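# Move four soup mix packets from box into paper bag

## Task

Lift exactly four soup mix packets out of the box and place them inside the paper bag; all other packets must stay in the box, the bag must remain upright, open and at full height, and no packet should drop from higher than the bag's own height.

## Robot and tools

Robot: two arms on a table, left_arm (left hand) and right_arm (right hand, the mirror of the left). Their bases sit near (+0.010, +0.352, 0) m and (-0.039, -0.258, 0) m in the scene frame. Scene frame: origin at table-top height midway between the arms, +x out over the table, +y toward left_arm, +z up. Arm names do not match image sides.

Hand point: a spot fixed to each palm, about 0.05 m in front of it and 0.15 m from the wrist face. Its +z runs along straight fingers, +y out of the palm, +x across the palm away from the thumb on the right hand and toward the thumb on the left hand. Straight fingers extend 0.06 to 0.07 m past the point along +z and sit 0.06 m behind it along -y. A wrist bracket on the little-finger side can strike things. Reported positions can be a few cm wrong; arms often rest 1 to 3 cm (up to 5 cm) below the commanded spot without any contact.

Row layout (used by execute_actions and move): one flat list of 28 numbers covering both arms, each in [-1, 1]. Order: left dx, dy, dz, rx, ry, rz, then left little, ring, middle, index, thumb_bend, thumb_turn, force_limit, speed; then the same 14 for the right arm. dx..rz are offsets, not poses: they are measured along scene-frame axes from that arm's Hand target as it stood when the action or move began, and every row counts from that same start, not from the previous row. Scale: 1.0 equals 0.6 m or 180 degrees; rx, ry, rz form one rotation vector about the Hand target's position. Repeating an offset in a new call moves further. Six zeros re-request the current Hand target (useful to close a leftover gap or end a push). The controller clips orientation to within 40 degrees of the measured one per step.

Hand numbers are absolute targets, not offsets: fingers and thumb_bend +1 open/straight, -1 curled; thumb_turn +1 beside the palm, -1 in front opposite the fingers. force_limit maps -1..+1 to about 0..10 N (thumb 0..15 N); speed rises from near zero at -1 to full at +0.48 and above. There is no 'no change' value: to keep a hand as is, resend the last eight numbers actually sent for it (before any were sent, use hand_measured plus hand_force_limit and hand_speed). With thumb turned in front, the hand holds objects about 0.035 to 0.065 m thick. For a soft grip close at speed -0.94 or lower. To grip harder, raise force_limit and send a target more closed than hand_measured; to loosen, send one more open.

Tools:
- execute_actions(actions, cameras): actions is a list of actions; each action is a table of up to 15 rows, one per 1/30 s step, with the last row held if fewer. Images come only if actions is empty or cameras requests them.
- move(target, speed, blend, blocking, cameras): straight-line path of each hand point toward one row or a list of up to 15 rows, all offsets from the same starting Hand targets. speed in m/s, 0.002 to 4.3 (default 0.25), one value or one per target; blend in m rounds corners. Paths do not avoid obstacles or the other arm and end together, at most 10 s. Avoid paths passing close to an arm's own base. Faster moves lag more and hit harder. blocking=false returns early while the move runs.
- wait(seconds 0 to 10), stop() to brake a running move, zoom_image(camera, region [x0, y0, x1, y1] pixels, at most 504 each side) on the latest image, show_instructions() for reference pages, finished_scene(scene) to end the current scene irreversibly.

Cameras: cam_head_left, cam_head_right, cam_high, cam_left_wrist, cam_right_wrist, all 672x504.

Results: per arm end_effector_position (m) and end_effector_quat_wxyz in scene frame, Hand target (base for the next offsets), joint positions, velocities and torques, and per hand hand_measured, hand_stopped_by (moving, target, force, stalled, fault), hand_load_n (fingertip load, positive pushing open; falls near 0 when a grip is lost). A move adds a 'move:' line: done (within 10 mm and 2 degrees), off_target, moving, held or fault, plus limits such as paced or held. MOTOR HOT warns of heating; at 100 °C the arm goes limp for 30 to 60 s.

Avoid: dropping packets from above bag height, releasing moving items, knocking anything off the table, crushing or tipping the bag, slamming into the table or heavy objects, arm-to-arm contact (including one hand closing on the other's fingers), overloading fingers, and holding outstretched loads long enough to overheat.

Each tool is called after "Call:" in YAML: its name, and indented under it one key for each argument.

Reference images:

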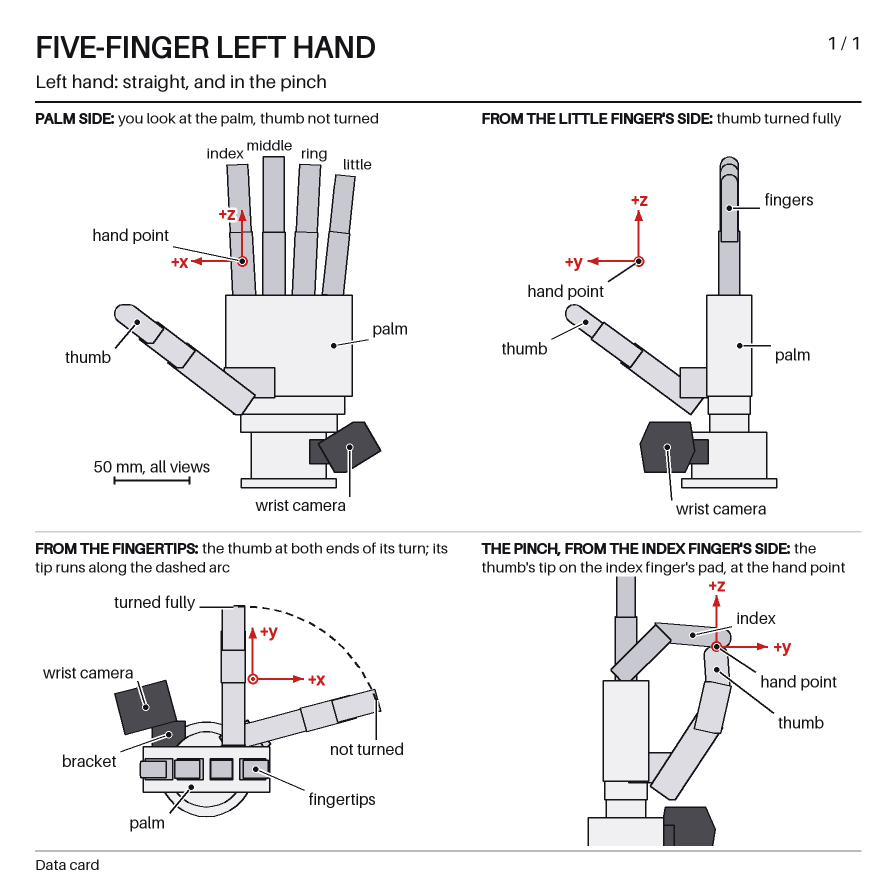

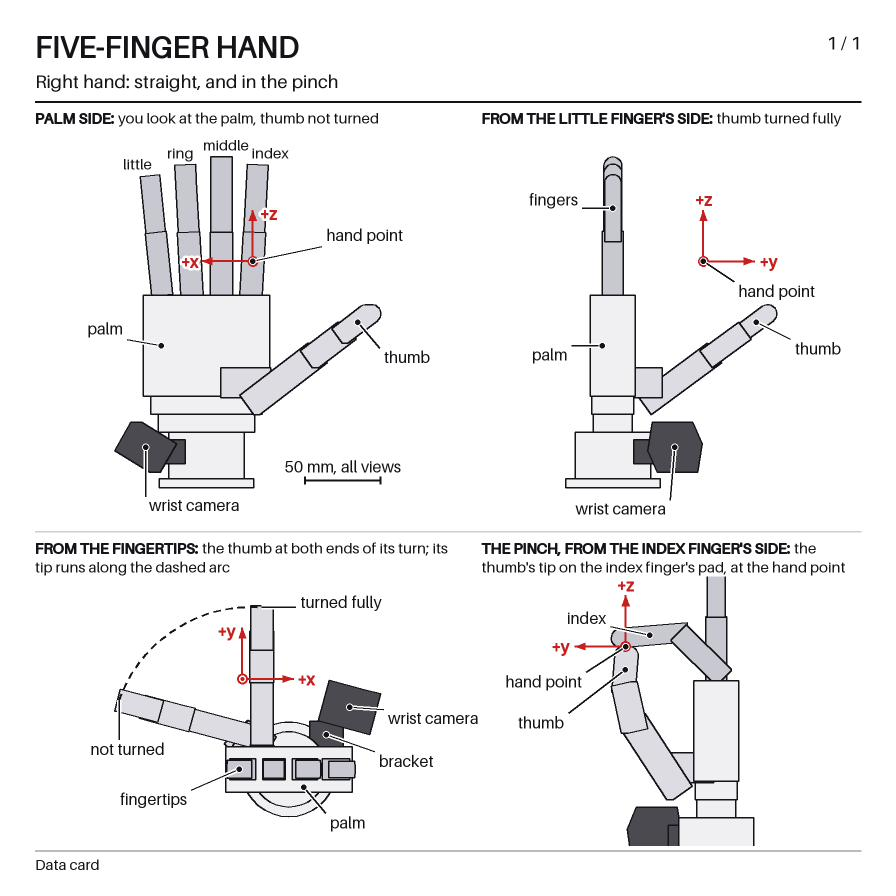

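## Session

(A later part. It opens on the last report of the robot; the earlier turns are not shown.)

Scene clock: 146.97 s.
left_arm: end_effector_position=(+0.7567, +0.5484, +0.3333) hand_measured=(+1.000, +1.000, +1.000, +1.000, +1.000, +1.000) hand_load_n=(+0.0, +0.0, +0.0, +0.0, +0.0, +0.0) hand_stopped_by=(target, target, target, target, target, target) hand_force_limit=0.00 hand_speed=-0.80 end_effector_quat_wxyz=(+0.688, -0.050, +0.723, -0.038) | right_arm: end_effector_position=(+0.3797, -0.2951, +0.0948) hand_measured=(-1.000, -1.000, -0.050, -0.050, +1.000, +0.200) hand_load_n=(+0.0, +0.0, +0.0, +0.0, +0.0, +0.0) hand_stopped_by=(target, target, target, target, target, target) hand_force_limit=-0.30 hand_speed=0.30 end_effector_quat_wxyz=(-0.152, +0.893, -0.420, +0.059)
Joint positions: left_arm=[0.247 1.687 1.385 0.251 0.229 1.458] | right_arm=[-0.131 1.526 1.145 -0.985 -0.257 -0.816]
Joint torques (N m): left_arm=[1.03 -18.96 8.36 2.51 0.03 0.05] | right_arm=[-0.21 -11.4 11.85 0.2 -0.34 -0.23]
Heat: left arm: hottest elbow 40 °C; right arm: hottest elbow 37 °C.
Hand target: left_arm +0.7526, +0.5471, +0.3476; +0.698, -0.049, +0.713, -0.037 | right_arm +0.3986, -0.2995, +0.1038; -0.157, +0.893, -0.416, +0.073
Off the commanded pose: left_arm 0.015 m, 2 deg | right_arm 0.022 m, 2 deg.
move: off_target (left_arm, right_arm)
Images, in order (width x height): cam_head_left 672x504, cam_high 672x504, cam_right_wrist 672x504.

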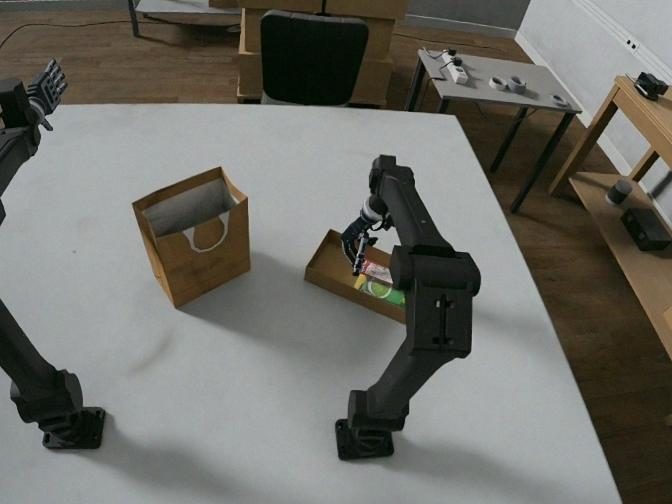

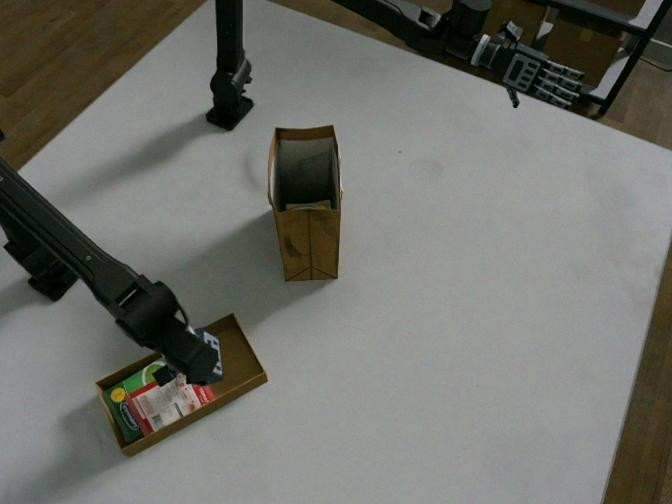

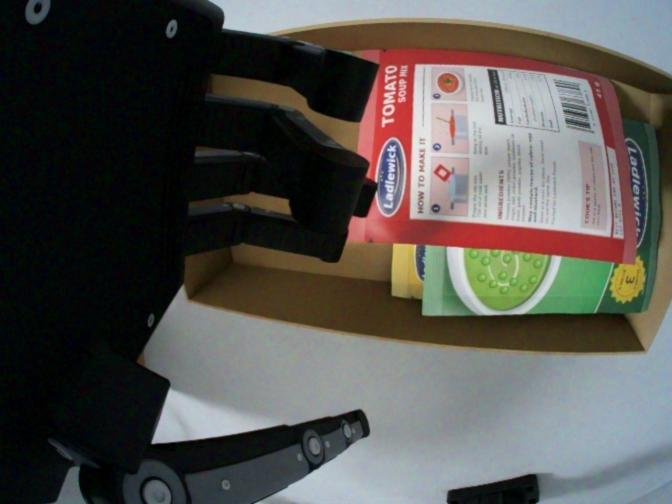

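Call:
move:
  target:
    - [0,0,0,0,0,0,1,1,1,1,1,1,0,-0.8, 0.032,-0.0175,-0.023,0,0,0,-1,-1,-0.05,-0.05,1,0.2,-0.3,0.3]
  speed: 0.15
  cameras: ["cam_right_wrist","cam_head_left"]

Call:
zoom_image:
  camera: "cam_right_wrist"
  region: [180, 50, 672, 450]

Call:
zoom_image:
  camera: "cam_head_left"
  region: [300, 190, 430, 320]

Scene clock: 149.03 s.
left_arm: end_effector_position=(+0.7567, +0.5484, +0.3333) hand_measured=(+1.000, +1.000, +1.000, +1.000, +1.000, +1.000) hand_load_n=(+0.0, +0.0, +0.0, +0.0, +0.0, +0.0) hand_stopped_by=(target, target, target, target, target, target) hand_force_limit=0.00 hand_speed=-0.80 end_effector_quat_wxyz=(+0.688, -0.050, +0.723, -0.038) | right_arm: end_effector_position=(+0.3960, -0.3035, +0.0821) hand_measured=(-1.000, -1.000, -0.050, -0.050, +1.000, +0.200) hand_load_n=(+0.0, +0.0, +0.0, +0.0, +0.0, +0.0) hand_stopped_by=(target, target, target, target, target, target) hand_force_limit=-0.30 hand_speed=0.30 end_effector_quat_wxyz=(-0.151, +0.893, -0.420, +0.053)
Joint positions: left_arm=[0.247 1.687 1.385 0.251 0.229 1.458] | right_arm=[-0.144 1.59 1.185 -0.976 -0.261 -0.832]
Joint torques (N m): left_arm=[1.08 -19.9 8.51 2.39 0.05 0.01] | right_arm=[-0.26 -12.86 11.69 0.73 -0.36 -0.21]
Heat: left arm: hottest elbow 40 °C; right arm: hottest elbow 37 °C.
Hand target: left_arm +0.7526, +0.5471, +0.3476; +0.698, -0.049, +0.713, -0.037 | right_arm +0.4179, -0.3100, +0.0901; -0.157, +0.893, -0.416, +0.073
Off the commanded pose: left_arm 0.015 m, 2 deg | right_arm 0.024 m, 2 deg.
move: off_target (left_arm, right_arm)
Images, in order (width x height): cam_head_left 672x504, cam_right_wrist 672x504.

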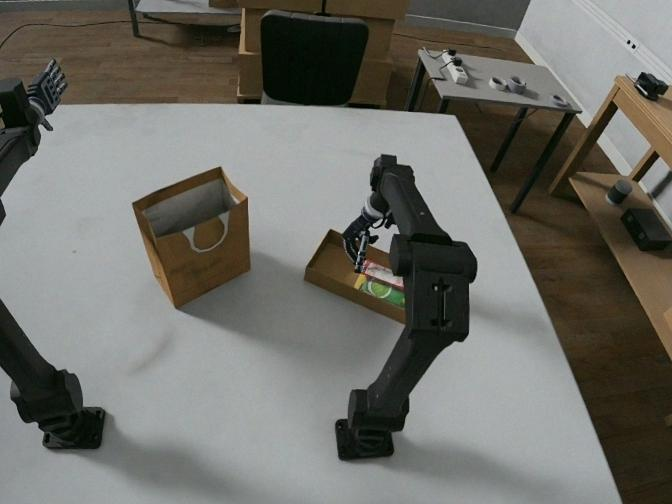

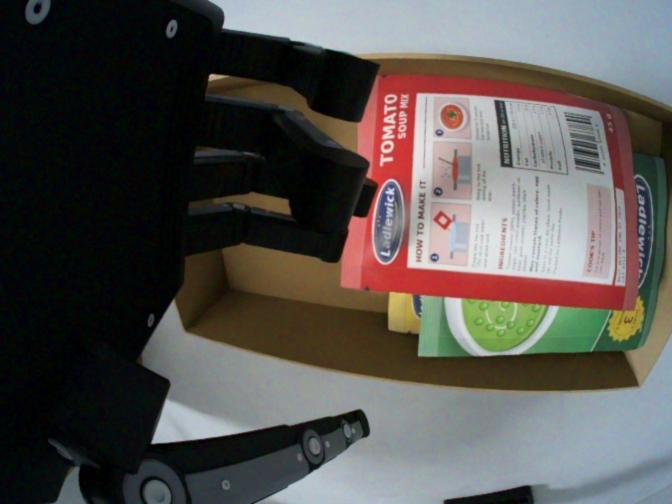

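Scaled by 1.024 from the camera's 672x504 image, which has a finer 960x720 frame.

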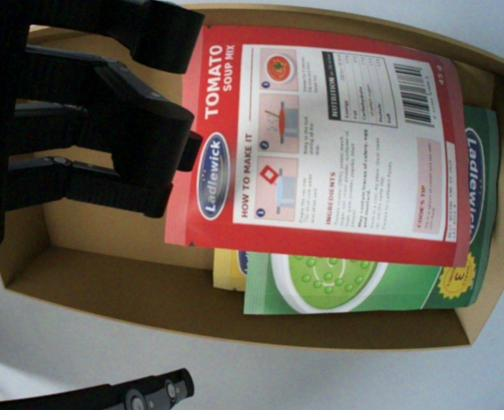

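Scaled by 3.877.

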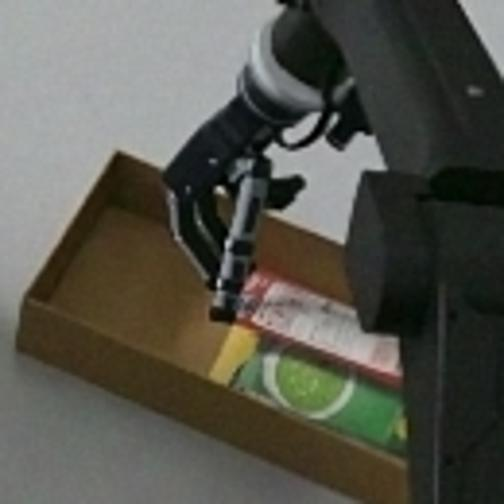

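Call:
move:
  target:
    - [0,0,0,0,0,0,1,1,1,1,1,1,0,-0.8, 0.02,0.015,-0.01,0,0,0,-1,-1,-0.05,-0.05,1,0.2,-0.3,0.3]
    - [0,0,0,0,0,0,1,1,1,1,1,1,0,-0.8, 0.02,0.015,-0.03,0,0,0,-1,-1,-0.05,-0.05,1,0.2,-0.3,0.3]
  speed: 0.15
  cameras: ["cam_right_wrist","cam_head_left"]

Call:
zoom_image:
  camera: "cam_right_wrist"
  region: [180, 50, 672, 450]

Call:
zoom_image:
  camera: "cam_head_left"
  region: [300, 190, 430, 320]

Scene clock: 150.90 s.
left_arm: end_effector_position=(+0.7567, +0.5484, +0.3333) hand_measured=(+1.000, +1.000, +1.000, +1.000, +1.000, +1.000) hand_load_n=(+0.0, +0.0, -0.5, +0.0, +0.0, +0.0) hand_stopped_by=(target, target, target, target, target, target) hand_force_limit=0.00 hand_speed=-0.80 end_effector_quat_wxyz=(+0.688, -0.050, +0.723, -0.038) | right_arm: end_effector_position=(+0.4144, -0.3024, +0.0704) hand_measured=(-1.000, -1.000, -0.050, -0.050, +1.000, +0.200) hand_load_n=(+0.0, +0.0, +0.0, +0.0, +0.0, -0.5) hand_stopped_by=(target, target, target, target, target, target) hand_force_limit=-0.30 hand_speed=0.30 end_effector_quat_wxyz=(-0.154, +0.893, -0.417, +0.063)
Joint positions: left_arm=[0.247 1.687 1.385 0.251 0.229 1.458] | right_arm=[-0.136 1.632 1.203 -0.93 -0.261 -0.825]
Joint torques (N m): left_arm=[1.55 -19.02 8.47 2.59 0.05 0.07] | right_arm=[0.97 -13.16 10.33 0.75 -0.15 -0.03]
Heat: left arm: hottest elbow 40 °C; right arm: hottest elbow 37 °C.
Hand target: left_arm +0.7526, +0.5471, +0.3476; +0.698, -0.049, +0.713, -0.037 | right_arm +0.4300, -0.3012, +0.0722; -0.158, +0.893, -0.416, +0.073
Off the commanded pose: left_arm 0.015 m, 2 deg | right_arm 0.016 m, 1 deg.
move: off_target (left_arm, right_arm)
Images, in order (width x height): cam_head_left 672x504, cam_right_wrist 672x504.

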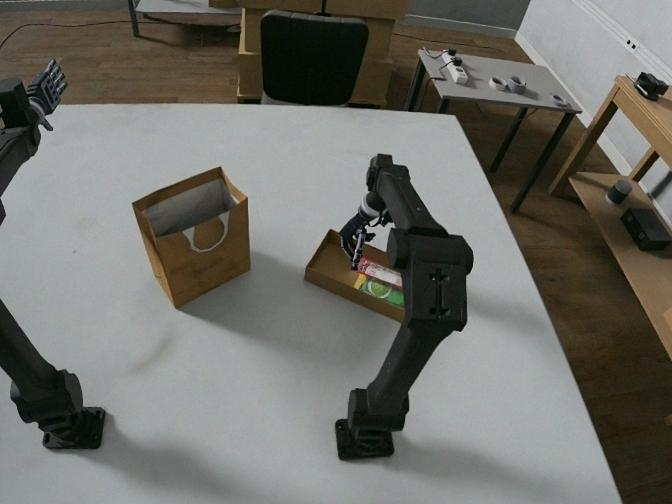

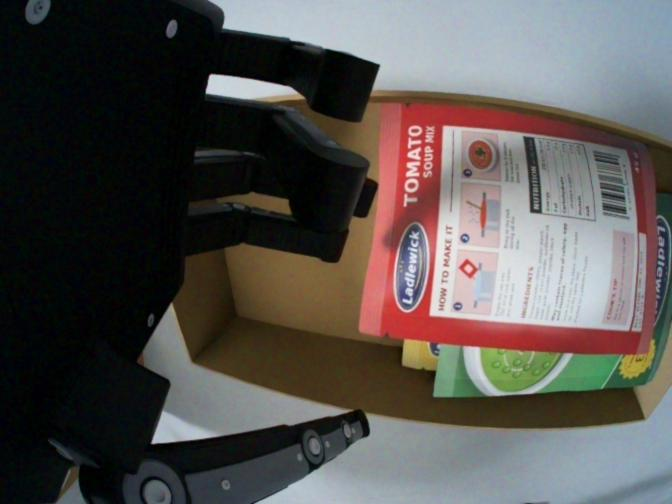

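Scaled by 1.024 from the camera's 672x504 image, which has a finer 960x720 frame.

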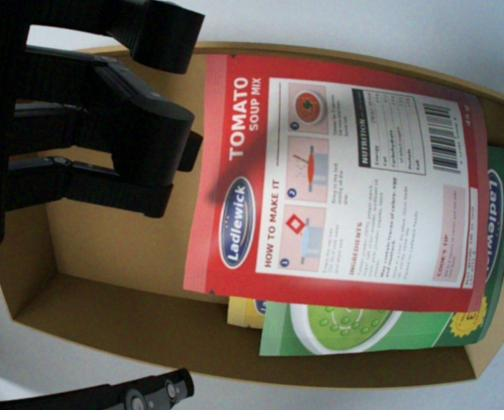

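Scaled by 3.877.

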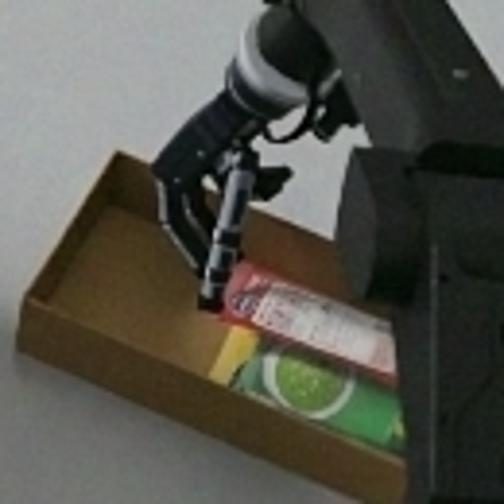

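Call:
move:
  target:
    - [0,0,0,0,0,0,1,1,1,1,1,1,0,-0.8, 0.004,0.003,-0.025,0,0,0,-1,-1,-0.05,-0.05,1,0.2,-0.3,0.3]
  speed: 0.1
  cameras: ["cam_right_wrist","cam_head_left"]

Call:
zoom_image:
  camera: "cam_right_wrist"
  region: [180, 50, 672, 450]

Call:
zoom_image:
  camera: "cam_head_left"
  region: [300, 190, 430, 320]

Scene clock: 152.60 s.
left_arm: end_effector_position=(+0.7567, +0.5484, +0.3333) hand_measured=(+1.000, +1.000, +1.000, +1.000, +1.000, +1.000) hand_load_n=(+0.0, +0.0, +0.0, +0.0, +0.0, +0.0) hand_stopped_by=(target, target, target, target, target, target) hand_force_limit=0.00 hand_speed=-0.80 end_effector_quat_wxyz=(+0.688, -0.050, +0.723, -0.038) | right_arm: end_effector_position=(+0.4234, -0.3018, +0.0606) hand_measured=(-1.000, -1.000, -0.050, -0.050, +1.000, +0.200) hand_load_n=(+0.0, +0.0, +0.0, +0.0, +0.0, +0.0) hand_stopped_by=(target, target, target, target, target, target) hand_force_limit=-0.30 hand_speed=0.30 end_effector_quat_wxyz=(-0.157, +0.893, -0.416, +0.070)
Joint positions: left_arm=[0.247 1.687 1.385 0.251 0.229 1.458] | right_arm=[-0.132 1.654 1.203 -0.892 -0.261 -0.821]
Joint torques (N m): left_arm=[0.56 -18.96 8.4 2.29 0.02 0.07] | right_arm=[1.26 -13.27 9.07 0.79 -0.12 -0.02]
Heat: left arm: hottest elbow 40 °C; right arm: hottest elbow 37 °C.
Hand target: left_arm +0.7526, +0.5471, +0.3476; +0.698, -0.049, +0.713, -0.037 | right_arm +0.4323, -0.2993, +0.0571; -0.157, +0.893, -0.416, +0.073
Off the commanded pose: left_arm 0.015 m, 2 deg | right_arm 0.010 m, 0 deg.
move: off_target (left_arm)
Images, in order (width x height): cam_head_left 672x504, cam_right_wrist 672x504.

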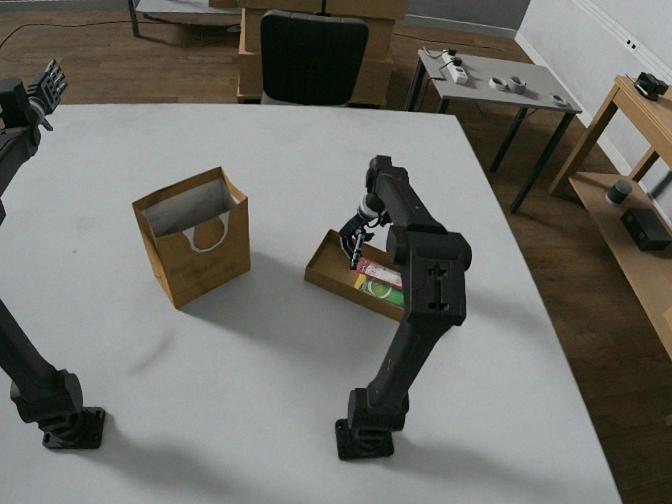

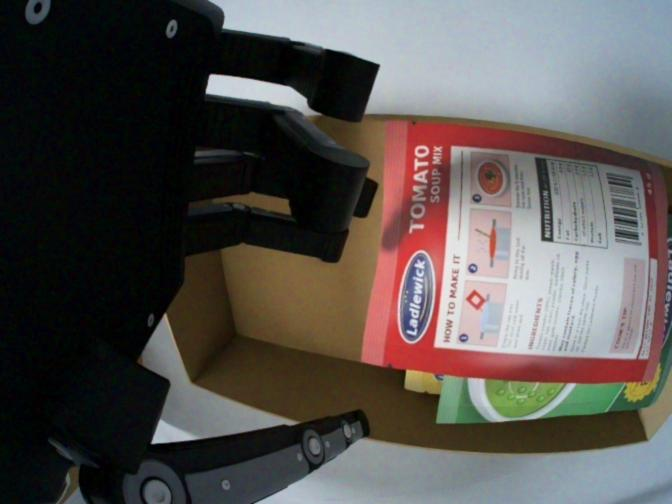

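Scaled by 1.024 from the camera's 672x504 image, which has a finer 960x720 frame.

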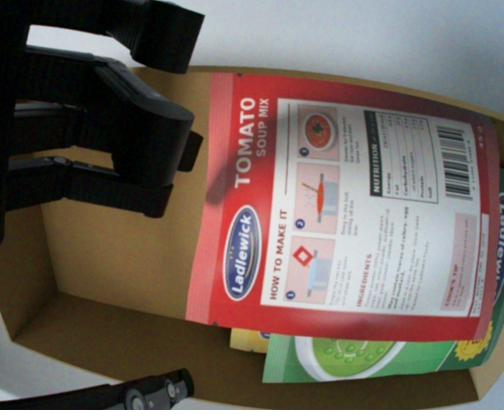

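Scaled by 3.877.

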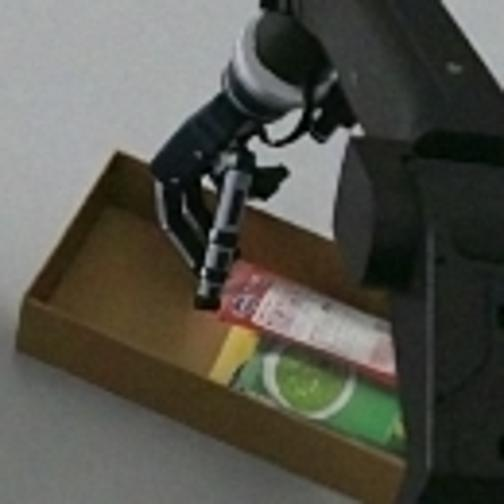

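Call:
move:
  target:
    - [0,0,0,0,0,0,1,1,1,1,1,1,0,-0.8, 0,0,-0.018,0,0,0,-1,-1,-0.05,-0.05,1,0.2,-0.3,0.3]
    - [0,0,0,0,0,0,1,1,1,1,1,1,0,-0.8, -0.045,-0.038,-0.018,0,0,0,-1,-1,-0.05,-0.05,1,0.2,-0.3,0.3]
  speed: 0.1
  cameras: ["cam_right_wrist","cam_head_left"]

Call:
zoom_image:
  camera: "cam_right_wrist"
  region: [180, 50, 672, 450]

Call:
zoom_image:
  camera: "cam_head_left"
  region: [300, 190, 430, 320]

Scene clock: 154.73 s.
left_arm: end_effector_position=(+0.7567, +0.5484, +0.3333) hand_measured=(+1.000, +1.000, +1.000, +1.000, +1.000, +1.000) hand_load_n=(+0.0, -0.5, +0.0, +0.0, +0.0, +0.0) hand_stopped_by=(target, target, target, target, target, target) hand_force_limit=0.00 hand_speed=-0.80 end_effector_quat_wxyz=(+0.688, -0.050, +0.723, -0.038) | right_arm: end_effector_position=(+0.4121, -0.3186, +0.0545) hand_measured=(-1.000, -1.000, -0.050, -0.050, +1.000, +0.200) hand_load_n=(+0.0, -0.5, +0.0, +0.0, +0.0, +0.0) hand_stopped_by=(target, target, target, target, target, target) hand_force_limit=-0.30 hand_speed=0.30 end_effector_quat_wxyz=(-0.160, +0.892, -0.414, +0.080)
Joint positions: left_arm=[0.247 1.687 1.385 0.251 0.229 1.458] | right_arm=[-0.172 1.63 1.154 -0.856 -0.272 -0.862]
Joint torques (N m): left_arm=[0.73 -19.6 8.53 2.48 -0.01 0.06] | right_arm=[-0.21 -14.1 6.54 0.47 -0.18 -0.2]
Heat: left arm: hottest elbow 40 °C; right arm: hottest elbow 37 °C.
Hand target: left_arm +0.7526, +0.5471, +0.3476; +0.698, -0.049, +0.713, -0.037 | right_arm +0.4053, -0.3221, +0.0463; -0.158, +0.893, -0.416, +0.073
Off the commanded pose: left_arm 0.015 m, 2 deg | right_arm 0.011 m, 1 deg.
move: off_target (left_arm, right_arm)
Images, in order (width x height): cam_head_left 672x504, cam_right_wrist 672x504.

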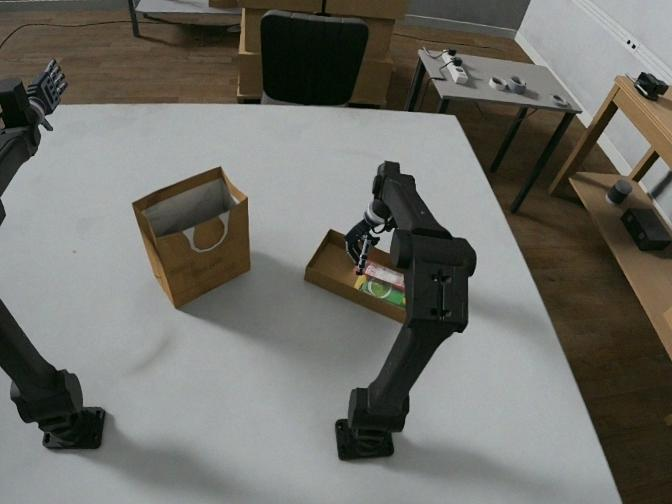

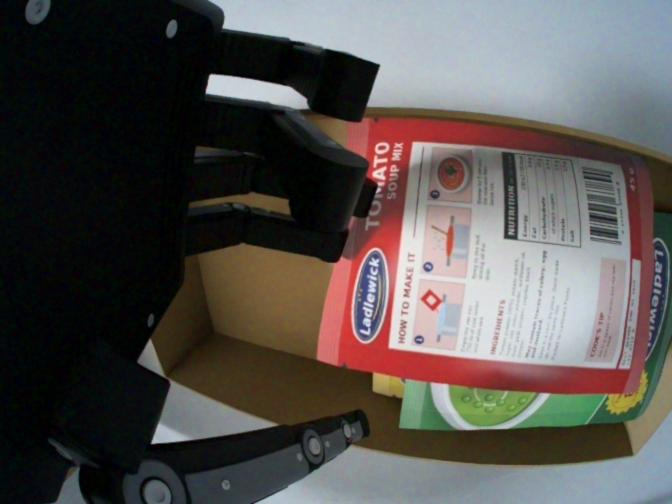

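Scaled by 1.024 from the camera's 672x504 image, which has a finer 960x720 frame.

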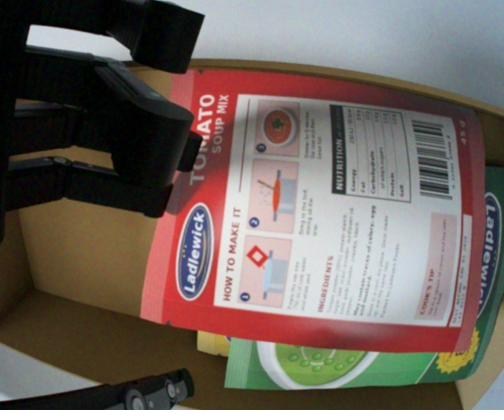

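Scaled by 3.877.

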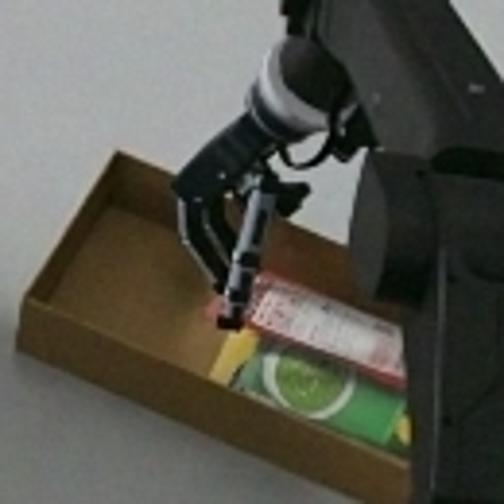

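Call:
zoom_image:
  camera: "cam_right_wrist"
  region: [290, 100, 450, 320]

Scaled by 2.291 from the camera's 672x504 image, which has a finer 960x720 frame.

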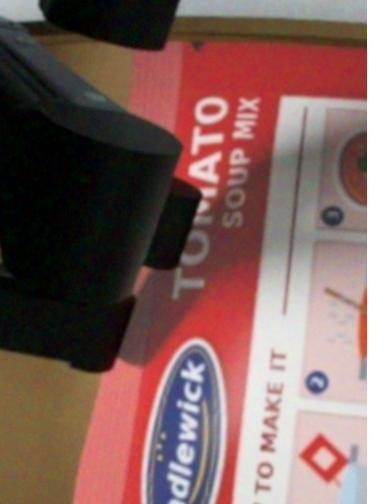

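Call:
move:
  target:
    - [0,0,0,0,0,0,1,1,1,1,1,1,0,-0.8, 0.038,0.032,0.01,0,0,0,-1,-1,-0.05,-0.05,1,0.2,-0.3,0.3]
    - [0,0,0,0,0,0,1,1,1,1,1,1,0,-0.8, 0.038,0.032,-0.03,0,0,0,-1,-1,-0.05,-0.05,1,0.2,-0.3,0.3]
  speed: 0.1
  cameras: ["cam_right_wrist","cam_head_left"]

Call:
zoom_image:
  camera: "cam_right_wrist"
  region: [290, 100, 450, 320]

Call:
zoom_image:
  camera: "cam_head_left"
  region: [300, 190, 430, 320]

Scene clock: 157.17 s.
left_arm: end_effector_position=(+0.7567, +0.5484, +0.3333) hand_measured=(+1.000, +1.000, +1.000, +1.000, +1.000, +1.000) hand_load_n=(+0.0, +0.0, +0.0, +0.0, +0.0, +0.0) hand_stopped_by=(target, target, target, target, target, target) hand_force_limit=0.00 hand_speed=-0.80 end_effector_quat_wxyz=(+0.688, -0.050, +0.723, -0.038) | right_arm: end_effector_position=(+0.4236, -0.3075, +0.0523) hand_measured=(-1.000, -1.000, -0.050, -0.050, +1.000, +0.200) hand_load_n=(+0.0, -2.5, +0.0, +0.0, -0.5, +0.0) hand_stopped_by=(target, target, target, target, target, target) hand_force_limit=-0.30 hand_speed=0.30 end_effector_quat_wxyz=(-0.161, +0.891, -0.416, +0.088)
Joint positions: left_arm=[0.247 1.687 1.385 0.251 0.229 1.458] | right_arm=[-0.144 1.642 1.163 -0.827 -0.261 -0.826]
Joint torques (N m): left_arm=[0.21 -19.19 8.44 2.44 0 0.15] | right_arm=[1.26 -9.93 8.2 1.21 -0.18 -0.08]
Heat: left arm: hottest elbow 40 °C; right arm: hottest elbow 37 °C.
Hand target: left_arm +0.7526, +0.5471, +0.3476; +0.698, -0.049, +0.713, -0.037 | right_arm +0.4280, -0.3029, +0.0282; -0.157, +0.893, -0.416, +0.073
Off the commanded pose: left_arm 0.015 m, 2 deg | right_arm 0.025 m, 2 deg.
move: off_target (left_arm, right_arm)
Images, in order (width x height): cam_head_left 672x504, cam_right_wrist 672x504.

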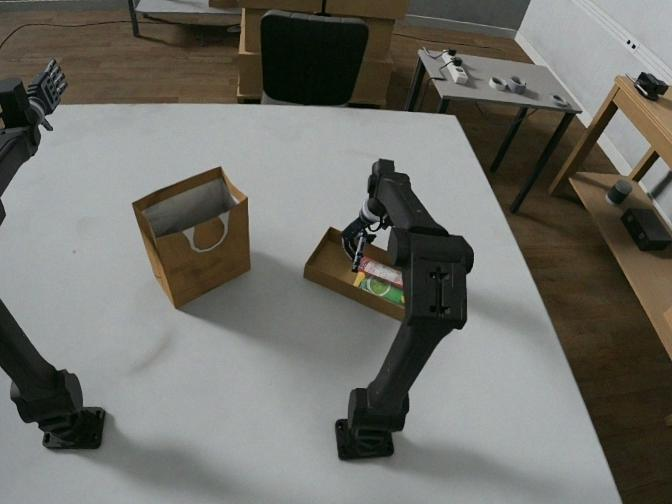

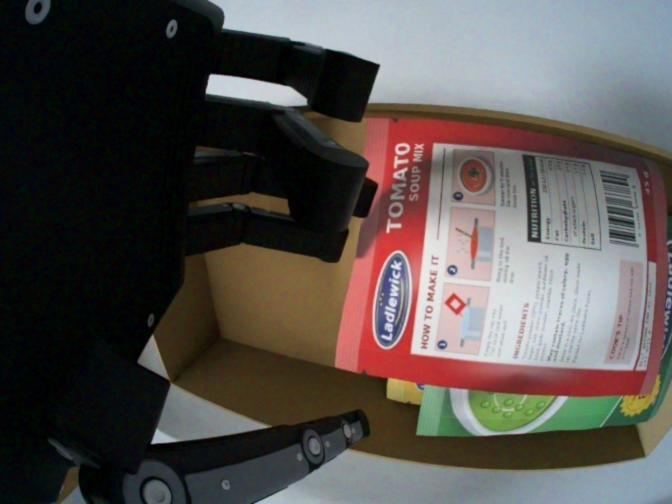

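Scaled by 2.291 from the camera's 672x504 image, which has a finer 960x720 frame.

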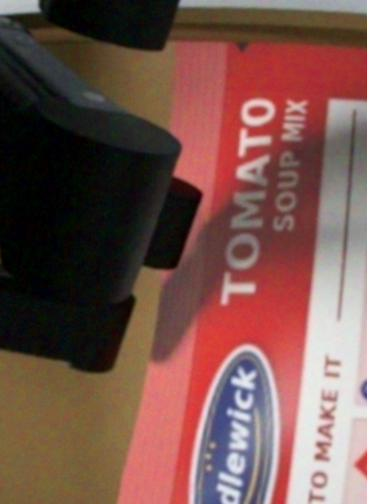

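Scaled by 3.877.

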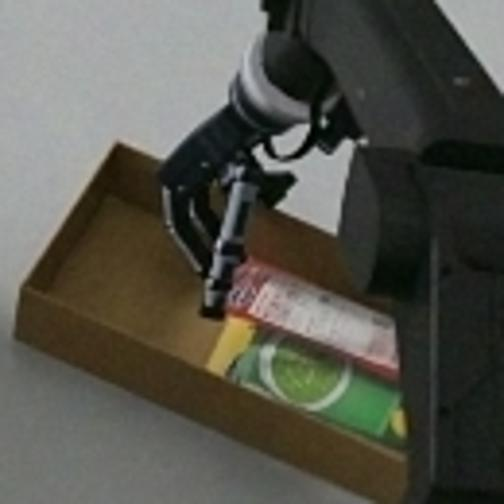

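Call:
move:
  target:
    - [0,0,0,0,0,0,1,1,1,1,1,1,0,-0.8, 0,0,0.08,0,0,0,-1,-1,-0.05,-0.05,1,0.2,-0.3,0.3]
    - [0,0,0,0,0,0,1,1,1,1,1,1,0,-0.8, -0.032,0.038,0.08,0,0,0,-0.05,-0.05,-0.05,-0.05,1,0.2,-0.3,0.3]
  speed: 0.15
  cameras: ["cam_right_wrist","cam_head_left"]

Call:
zoom_image:
  camera: "cam_right_wrist"
  region: [180, 50, 672, 450]

Scene clock: 160.40 s.
left_arm: end_effector_position=(+0.7567, +0.5484, +0.3333) hand_measured=(+1.000, +1.000, +1.000, +1.000, +1.000, +1.000) hand_load_n=(+0.0, +0.0, +0.0, +0.0, +0.5, +0.0) hand_stopped_by=(target, target, target, target, target, target) hand_force_limit=0.00 hand_speed=-0.80 end_effector_quat_wxyz=(+0.688, -0.050, +0.723, -0.038) | right_arm: end_effector_position=(+0.4090, -0.2807, +0.0793) hand_measured=(-0.050, -0.050, -0.050, -0.050, +1.000, +0.200) hand_load_n=(+0.0, +0.0, +0.0, +0.0, +0.0, +0.0) hand_stopped_by=(target, target, target, target, target, target) hand_force_limit=-0.30 hand_speed=0.30 end_effector_quat_wxyz=(-0.158, +0.894, -0.413, +0.071)
Joint positions: left_arm=[0.247 1.687 1.385 0.251 0.229 1.458] | right_arm=[-0.092 1.588 1.174 -0.915 -0.255 -0.787]
Joint torques (N m): left_arm=[1.08 -20.07 8.7 2.44 0.04 0.08] | right_arm=[0.56 -13.86 7.49 0.77 -0.03 -0.04]
Heat: left arm: hottest elbow 40 °C; right arm: hottest elbow 37 °C.
Hand target: left_arm +0.7526, +0.5471, +0.3476; +0.698, -0.049, +0.713, -0.037 | right_arm +0.4088, -0.2800, +0.0763; -0.157, +0.893, -0.416, +0.073
Off the commanded pose: left_arm 0.015 m, 2 deg | right_arm 0.003 m, 0 deg.
move: off_target (left_arm)
Images, in order (width x height): cam_head_left 672x504, cam_right_wrist 672x504.

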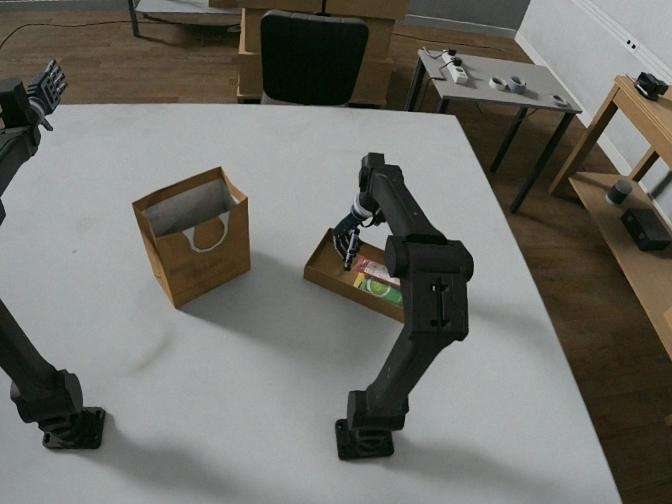

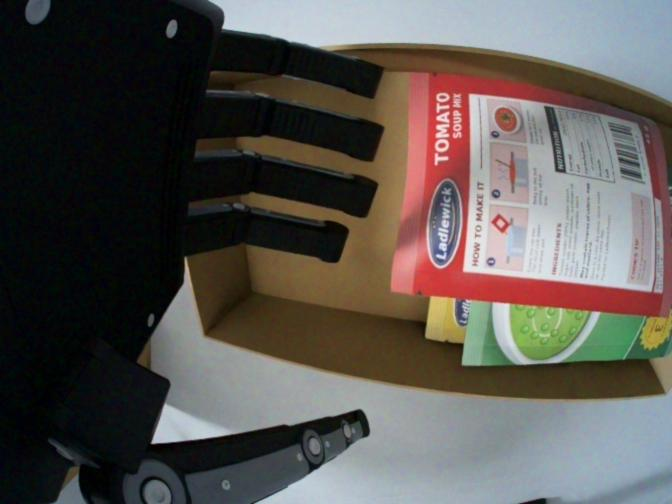

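Scaled by 1.024 from the camera's 672x504 image, which has a finer 960x720 frame.

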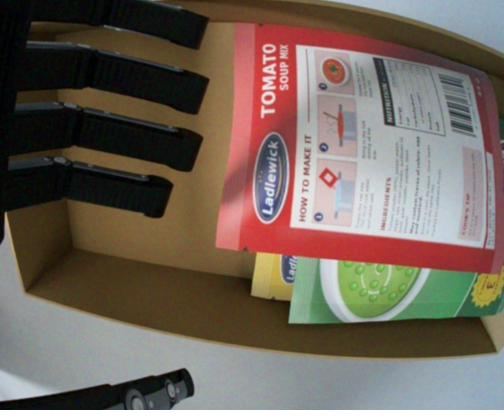

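Call:
move:
  target:
    - [0,0,0,0,0,0,1,1,1,1,1,1,0,-0.8, 0,0,-0.06,0,0,0,-0.05,-0.05,-0.05,-0.05,1,0.2,-0.3,0.3]
  speed: 0.08
  cameras: ["cam_right_wrist","cam_head_left"]

Call:
zoom_image:
  camera: "cam_head_left"
  region: [300, 190, 430, 320]

Scene clock: 161.77 s.
left_arm: end_effector_position=(+0.7567, +0.5484, +0.3333) hand_measured=(+1.000, +1.000, +1.000, +1.000, +1.000, +1.000) hand_load_n=(+0.0, +0.0, +0.0, -0.5, +0.0, +0.0) hand_stopped_by=(target, target, target, target, target, target) hand_force_limit=0.00 hand_speed=-0.80 end_effector_quat_wxyz=(+0.688, -0.050, +0.723, -0.038) | right_arm: end_effector_position=(+0.4091, -0.2808, +0.0494) hand_measured=(-0.050, -0.050, -0.050, -0.050, +1.000, +0.200) hand_load_n=(+0.0, +0.0, +0.0, +0.0, +0.0, +0.0) hand_stopped_by=(target, target, target, target, target, target) hand_force_limit=-0.30 hand_speed=0.30 end_effector_quat_wxyz=(-0.160, +0.893, -0.413, +0.077)
Joint positions: left_arm=[0.247 1.687 1.385 0.251 0.229 1.458] | right_arm=[-0.092 1.616 1.121 -0.821 -0.254 -0.785]
Joint torques (N m): left_arm=[0.32 -18.67 8.31 2.63 0.06 0.08] | right_arm=[0.56 -12.75 7.27 0.76 -0.07 -0.06]
Heat: left arm: hottest elbow 40 °C; right arm: hottest elbow 37 °C.
Hand target: left_arm +0.7526, +0.5471, +0.3476; +0.698, -0.049, +0.713, -0.037 | right_arm +0.4087, -0.2801, +0.0402; -0.157, +0.893, -0.416, +0.073
Off the commanded pose: left_arm 0.015 m, 2 deg | right_arm 0.009 m, 1 deg.
move: off_target (left_arm)
Images, in order (width x height): cam_head_left 672x504, cam_right_wrist 672x504.

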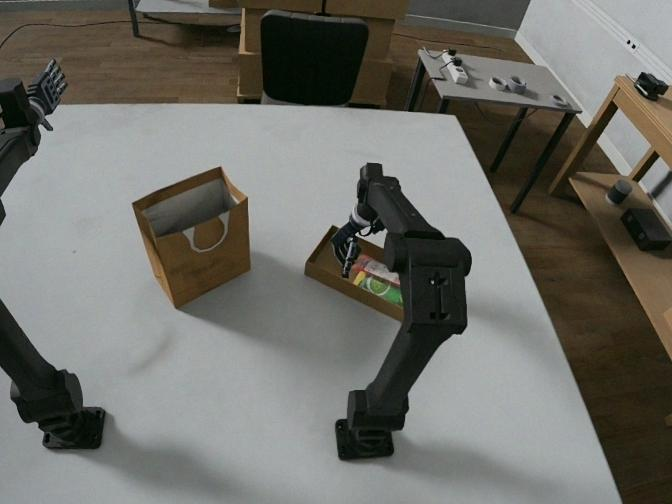

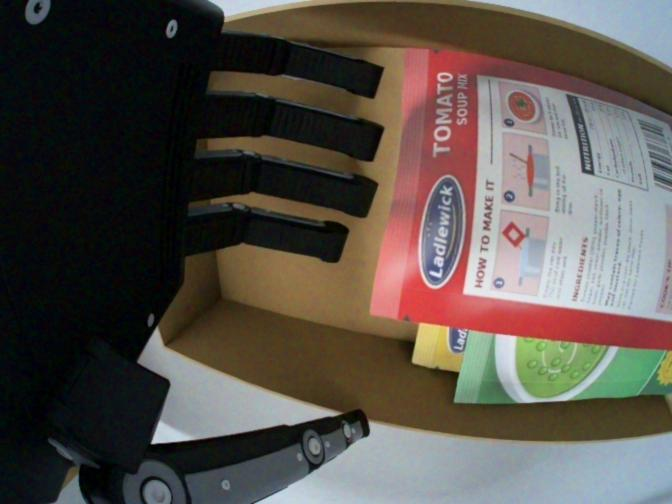

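Scaled by 3.877.

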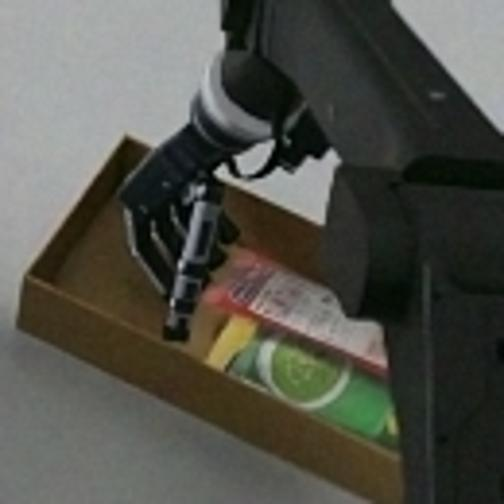

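Call:
move:
  target:
    - [0,0,0,0,0,0,1,1,1,1,1,1,0,-0.8, 0,0,-0.03,0,0,0,-0.05,-0.05,-0.05,-0.05,1,0.2,-0.3,0.3]
  speed: 0.06
  cameras: ["cam_right_wrist","cam_head_left"]

Call:
zoom_image:
  camera: "cam_head_left"
  region: [300, 190, 430, 320]

Scene clock: 162.97 s.
left_arm: end_effector_position=(+0.7567, +0.5484, +0.3333) hand_measured=(+1.000, +1.000, +1.000, +1.000, +1.000, +1.000) hand_load_n=(+0.0, +0.0, +0.0, +0.0, +0.0, +0.0) hand_stopped_by=(target, target, target, target, target, target) hand_force_limit=0.00 hand_speed=-0.80 end_effector_quat_wxyz=(+0.688, -0.050, +0.723, -0.038) | right_arm: end_effector_position=(+0.4126, -0.2809, +0.0411) hand_measured=(-0.050, -0.050, -0.050, -0.050, +1.000, +0.200) hand_load_n=(+0.0, +0.5, +0.0, +0.0, +0.5, +0.0) hand_stopped_by=(target, target, target, target, target, target) hand_force_limit=-0.30 hand_speed=0.30 end_effector_quat_wxyz=(-0.163, +0.892, -0.414, +0.084)
Joint positions: left_arm=[0.247 1.687 1.385 0.251 0.229 1.458] | right_arm=[-0.092 1.625 1.106 -0.782 -0.254 -0.78]
Joint torques (N m): left_arm=[1.03 -19.43 8.57 2.52 0.03 0.02] | right_arm=[0.44 -11.46 6.48 1.16 -0.09 -0.08]
Heat: left arm: hottest elbow 40 °C; right arm: hottest elbow 37 °C.
Hand target: left_arm +0.7526, +0.5471, +0.3476; +0.698, -0.049, +0.713, -0.037 | right_arm +0.4087, -0.2801, +0.0222; -0.157, +0.893, -0.416, +0.073
Off the commanded pose: left_arm 0.015 m, 2 deg | right_arm 0.019 m, 1 deg.
move: off_target (left_arm, right_arm)
Images, in order (width x height): cam_head_left 672x504, cam_right_wrist 672x504.

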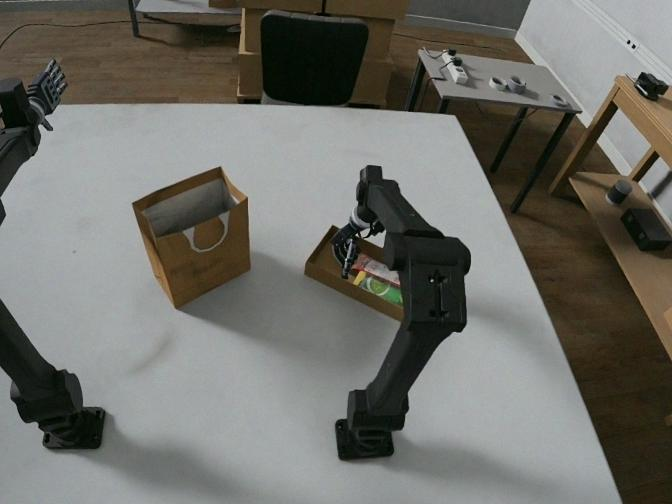

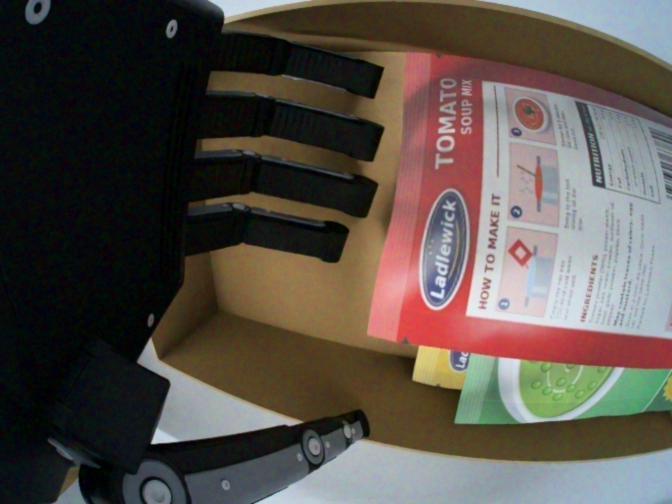

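Scaled by 3.877.

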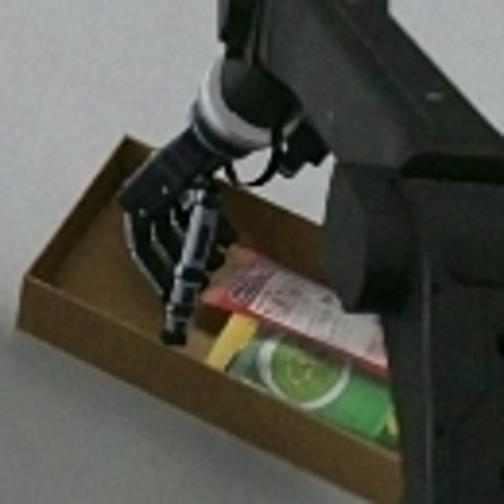

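Call:
move:
  target:
    - [0,0,0,0,0,0,1,1,1,1,1,1,0,-0.8, -0.035,-0.029,0.012,0,0,0,-0.05,-0.05,-0.05,-0.05,1,0.2,-0.3,0.3]
  speed: 0.08
  cameras: ["cam_right_wrist","cam_head_left"]

Call:
zoom_image:
  camera: "cam_right_wrist"
  region: [290, 20, 500, 380]

Call:
zoom_image:
  camera: "cam_head_left"
  region: [300, 190, 430, 320]

Scene clock: 164.87 s.
left_arm: end_effector_position=(+0.7567, +0.5484, +0.3333) hand_measured=(+1.000, +1.000, +1.000, +1.000, +1.000, +1.000) hand_load_n=(+0.0, +0.0, +0.0, +0.0, +0.0, +0.0) hand_stopped_by=(target, target, target, target, target, target) hand_force_limit=0.00 hand_speed=-0.80 end_effector_quat_wxyz=(+0.688, -0.050, +0.723, -0.038) | right_arm: end_effector_position=(+0.3994, -0.2902, +0.0409) hand_measured=(-0.050, -0.050, -0.050, -0.050, +1.000, +0.200) hand_load_n=(-0.5, +0.0, +0.0, +0.0, +0.5, +1.5) hand_stopped_by=(target, target, target, target, target, target) hand_force_limit=-0.30 hand_speed=0.30 end_effector_quat_wxyz=(-0.166, +0.889, -0.418, +0.084)
Joint positions: left_arm=[0.247 1.687 1.385 0.251 0.229 1.458] | right_arm=[-0.12 1.597 1.071 -0.778 -0.267 -0.798]
Joint torques (N m): left_arm=[1.26 -18.78 8.5 2.51 0.09 0.1] | right_arm=[-0.79 -12.86 5.98 0.24 0.01 -0.39]
Heat: left arm: hottest elbow 40 °C; right arm: hottest elbow 37 °C.
Hand target: left_arm +0.7526, +0.5471, +0.3476; +0.698, -0.049, +0.713, -0.037 | right_arm +0.3877, -0.2975, +0.0294; -0.157, +0.893, -0.416, +0.073
Off the commanded pose: left_arm 0.015 m, 2 deg | right_arm 0.018 m, 2 deg.
move: off_target (left_arm, right_arm)
Images, in order (width x height): cam_head_left 672x504, cam_right_wrist 672x504.

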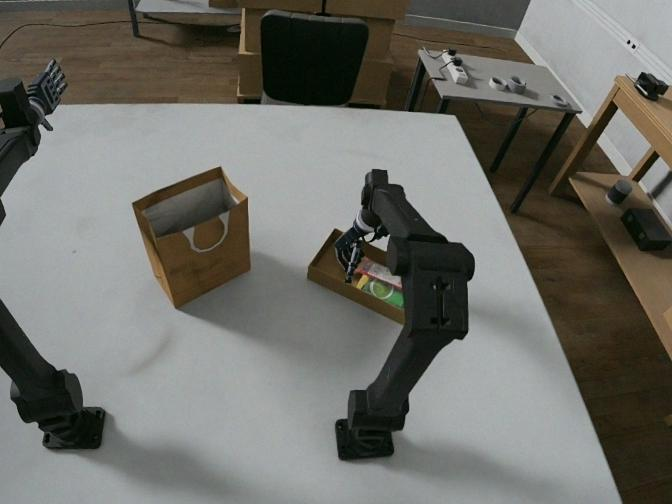

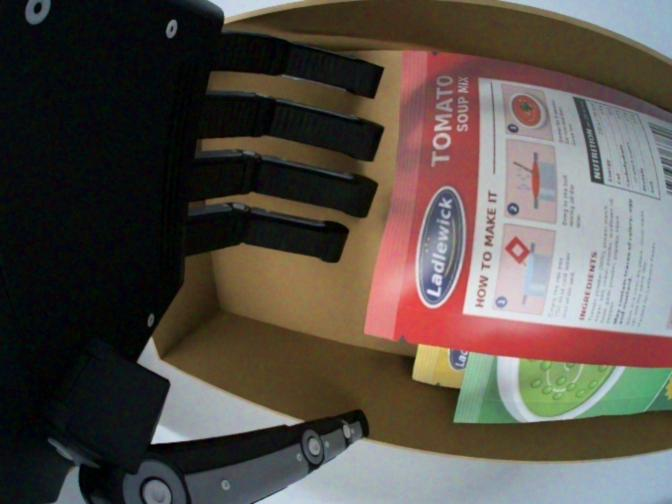

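Scaled by 1.400 from the camera's 672x504 image, which has a finer 960x720 frame.

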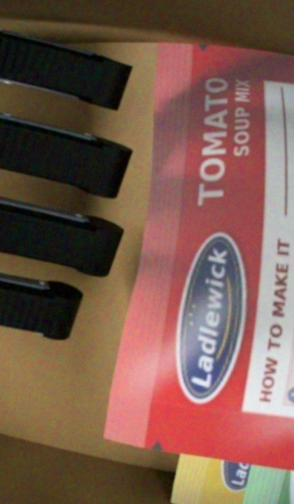

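Scaled by 3.877.

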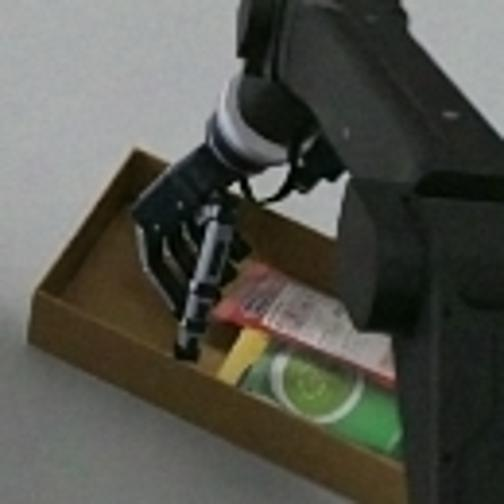

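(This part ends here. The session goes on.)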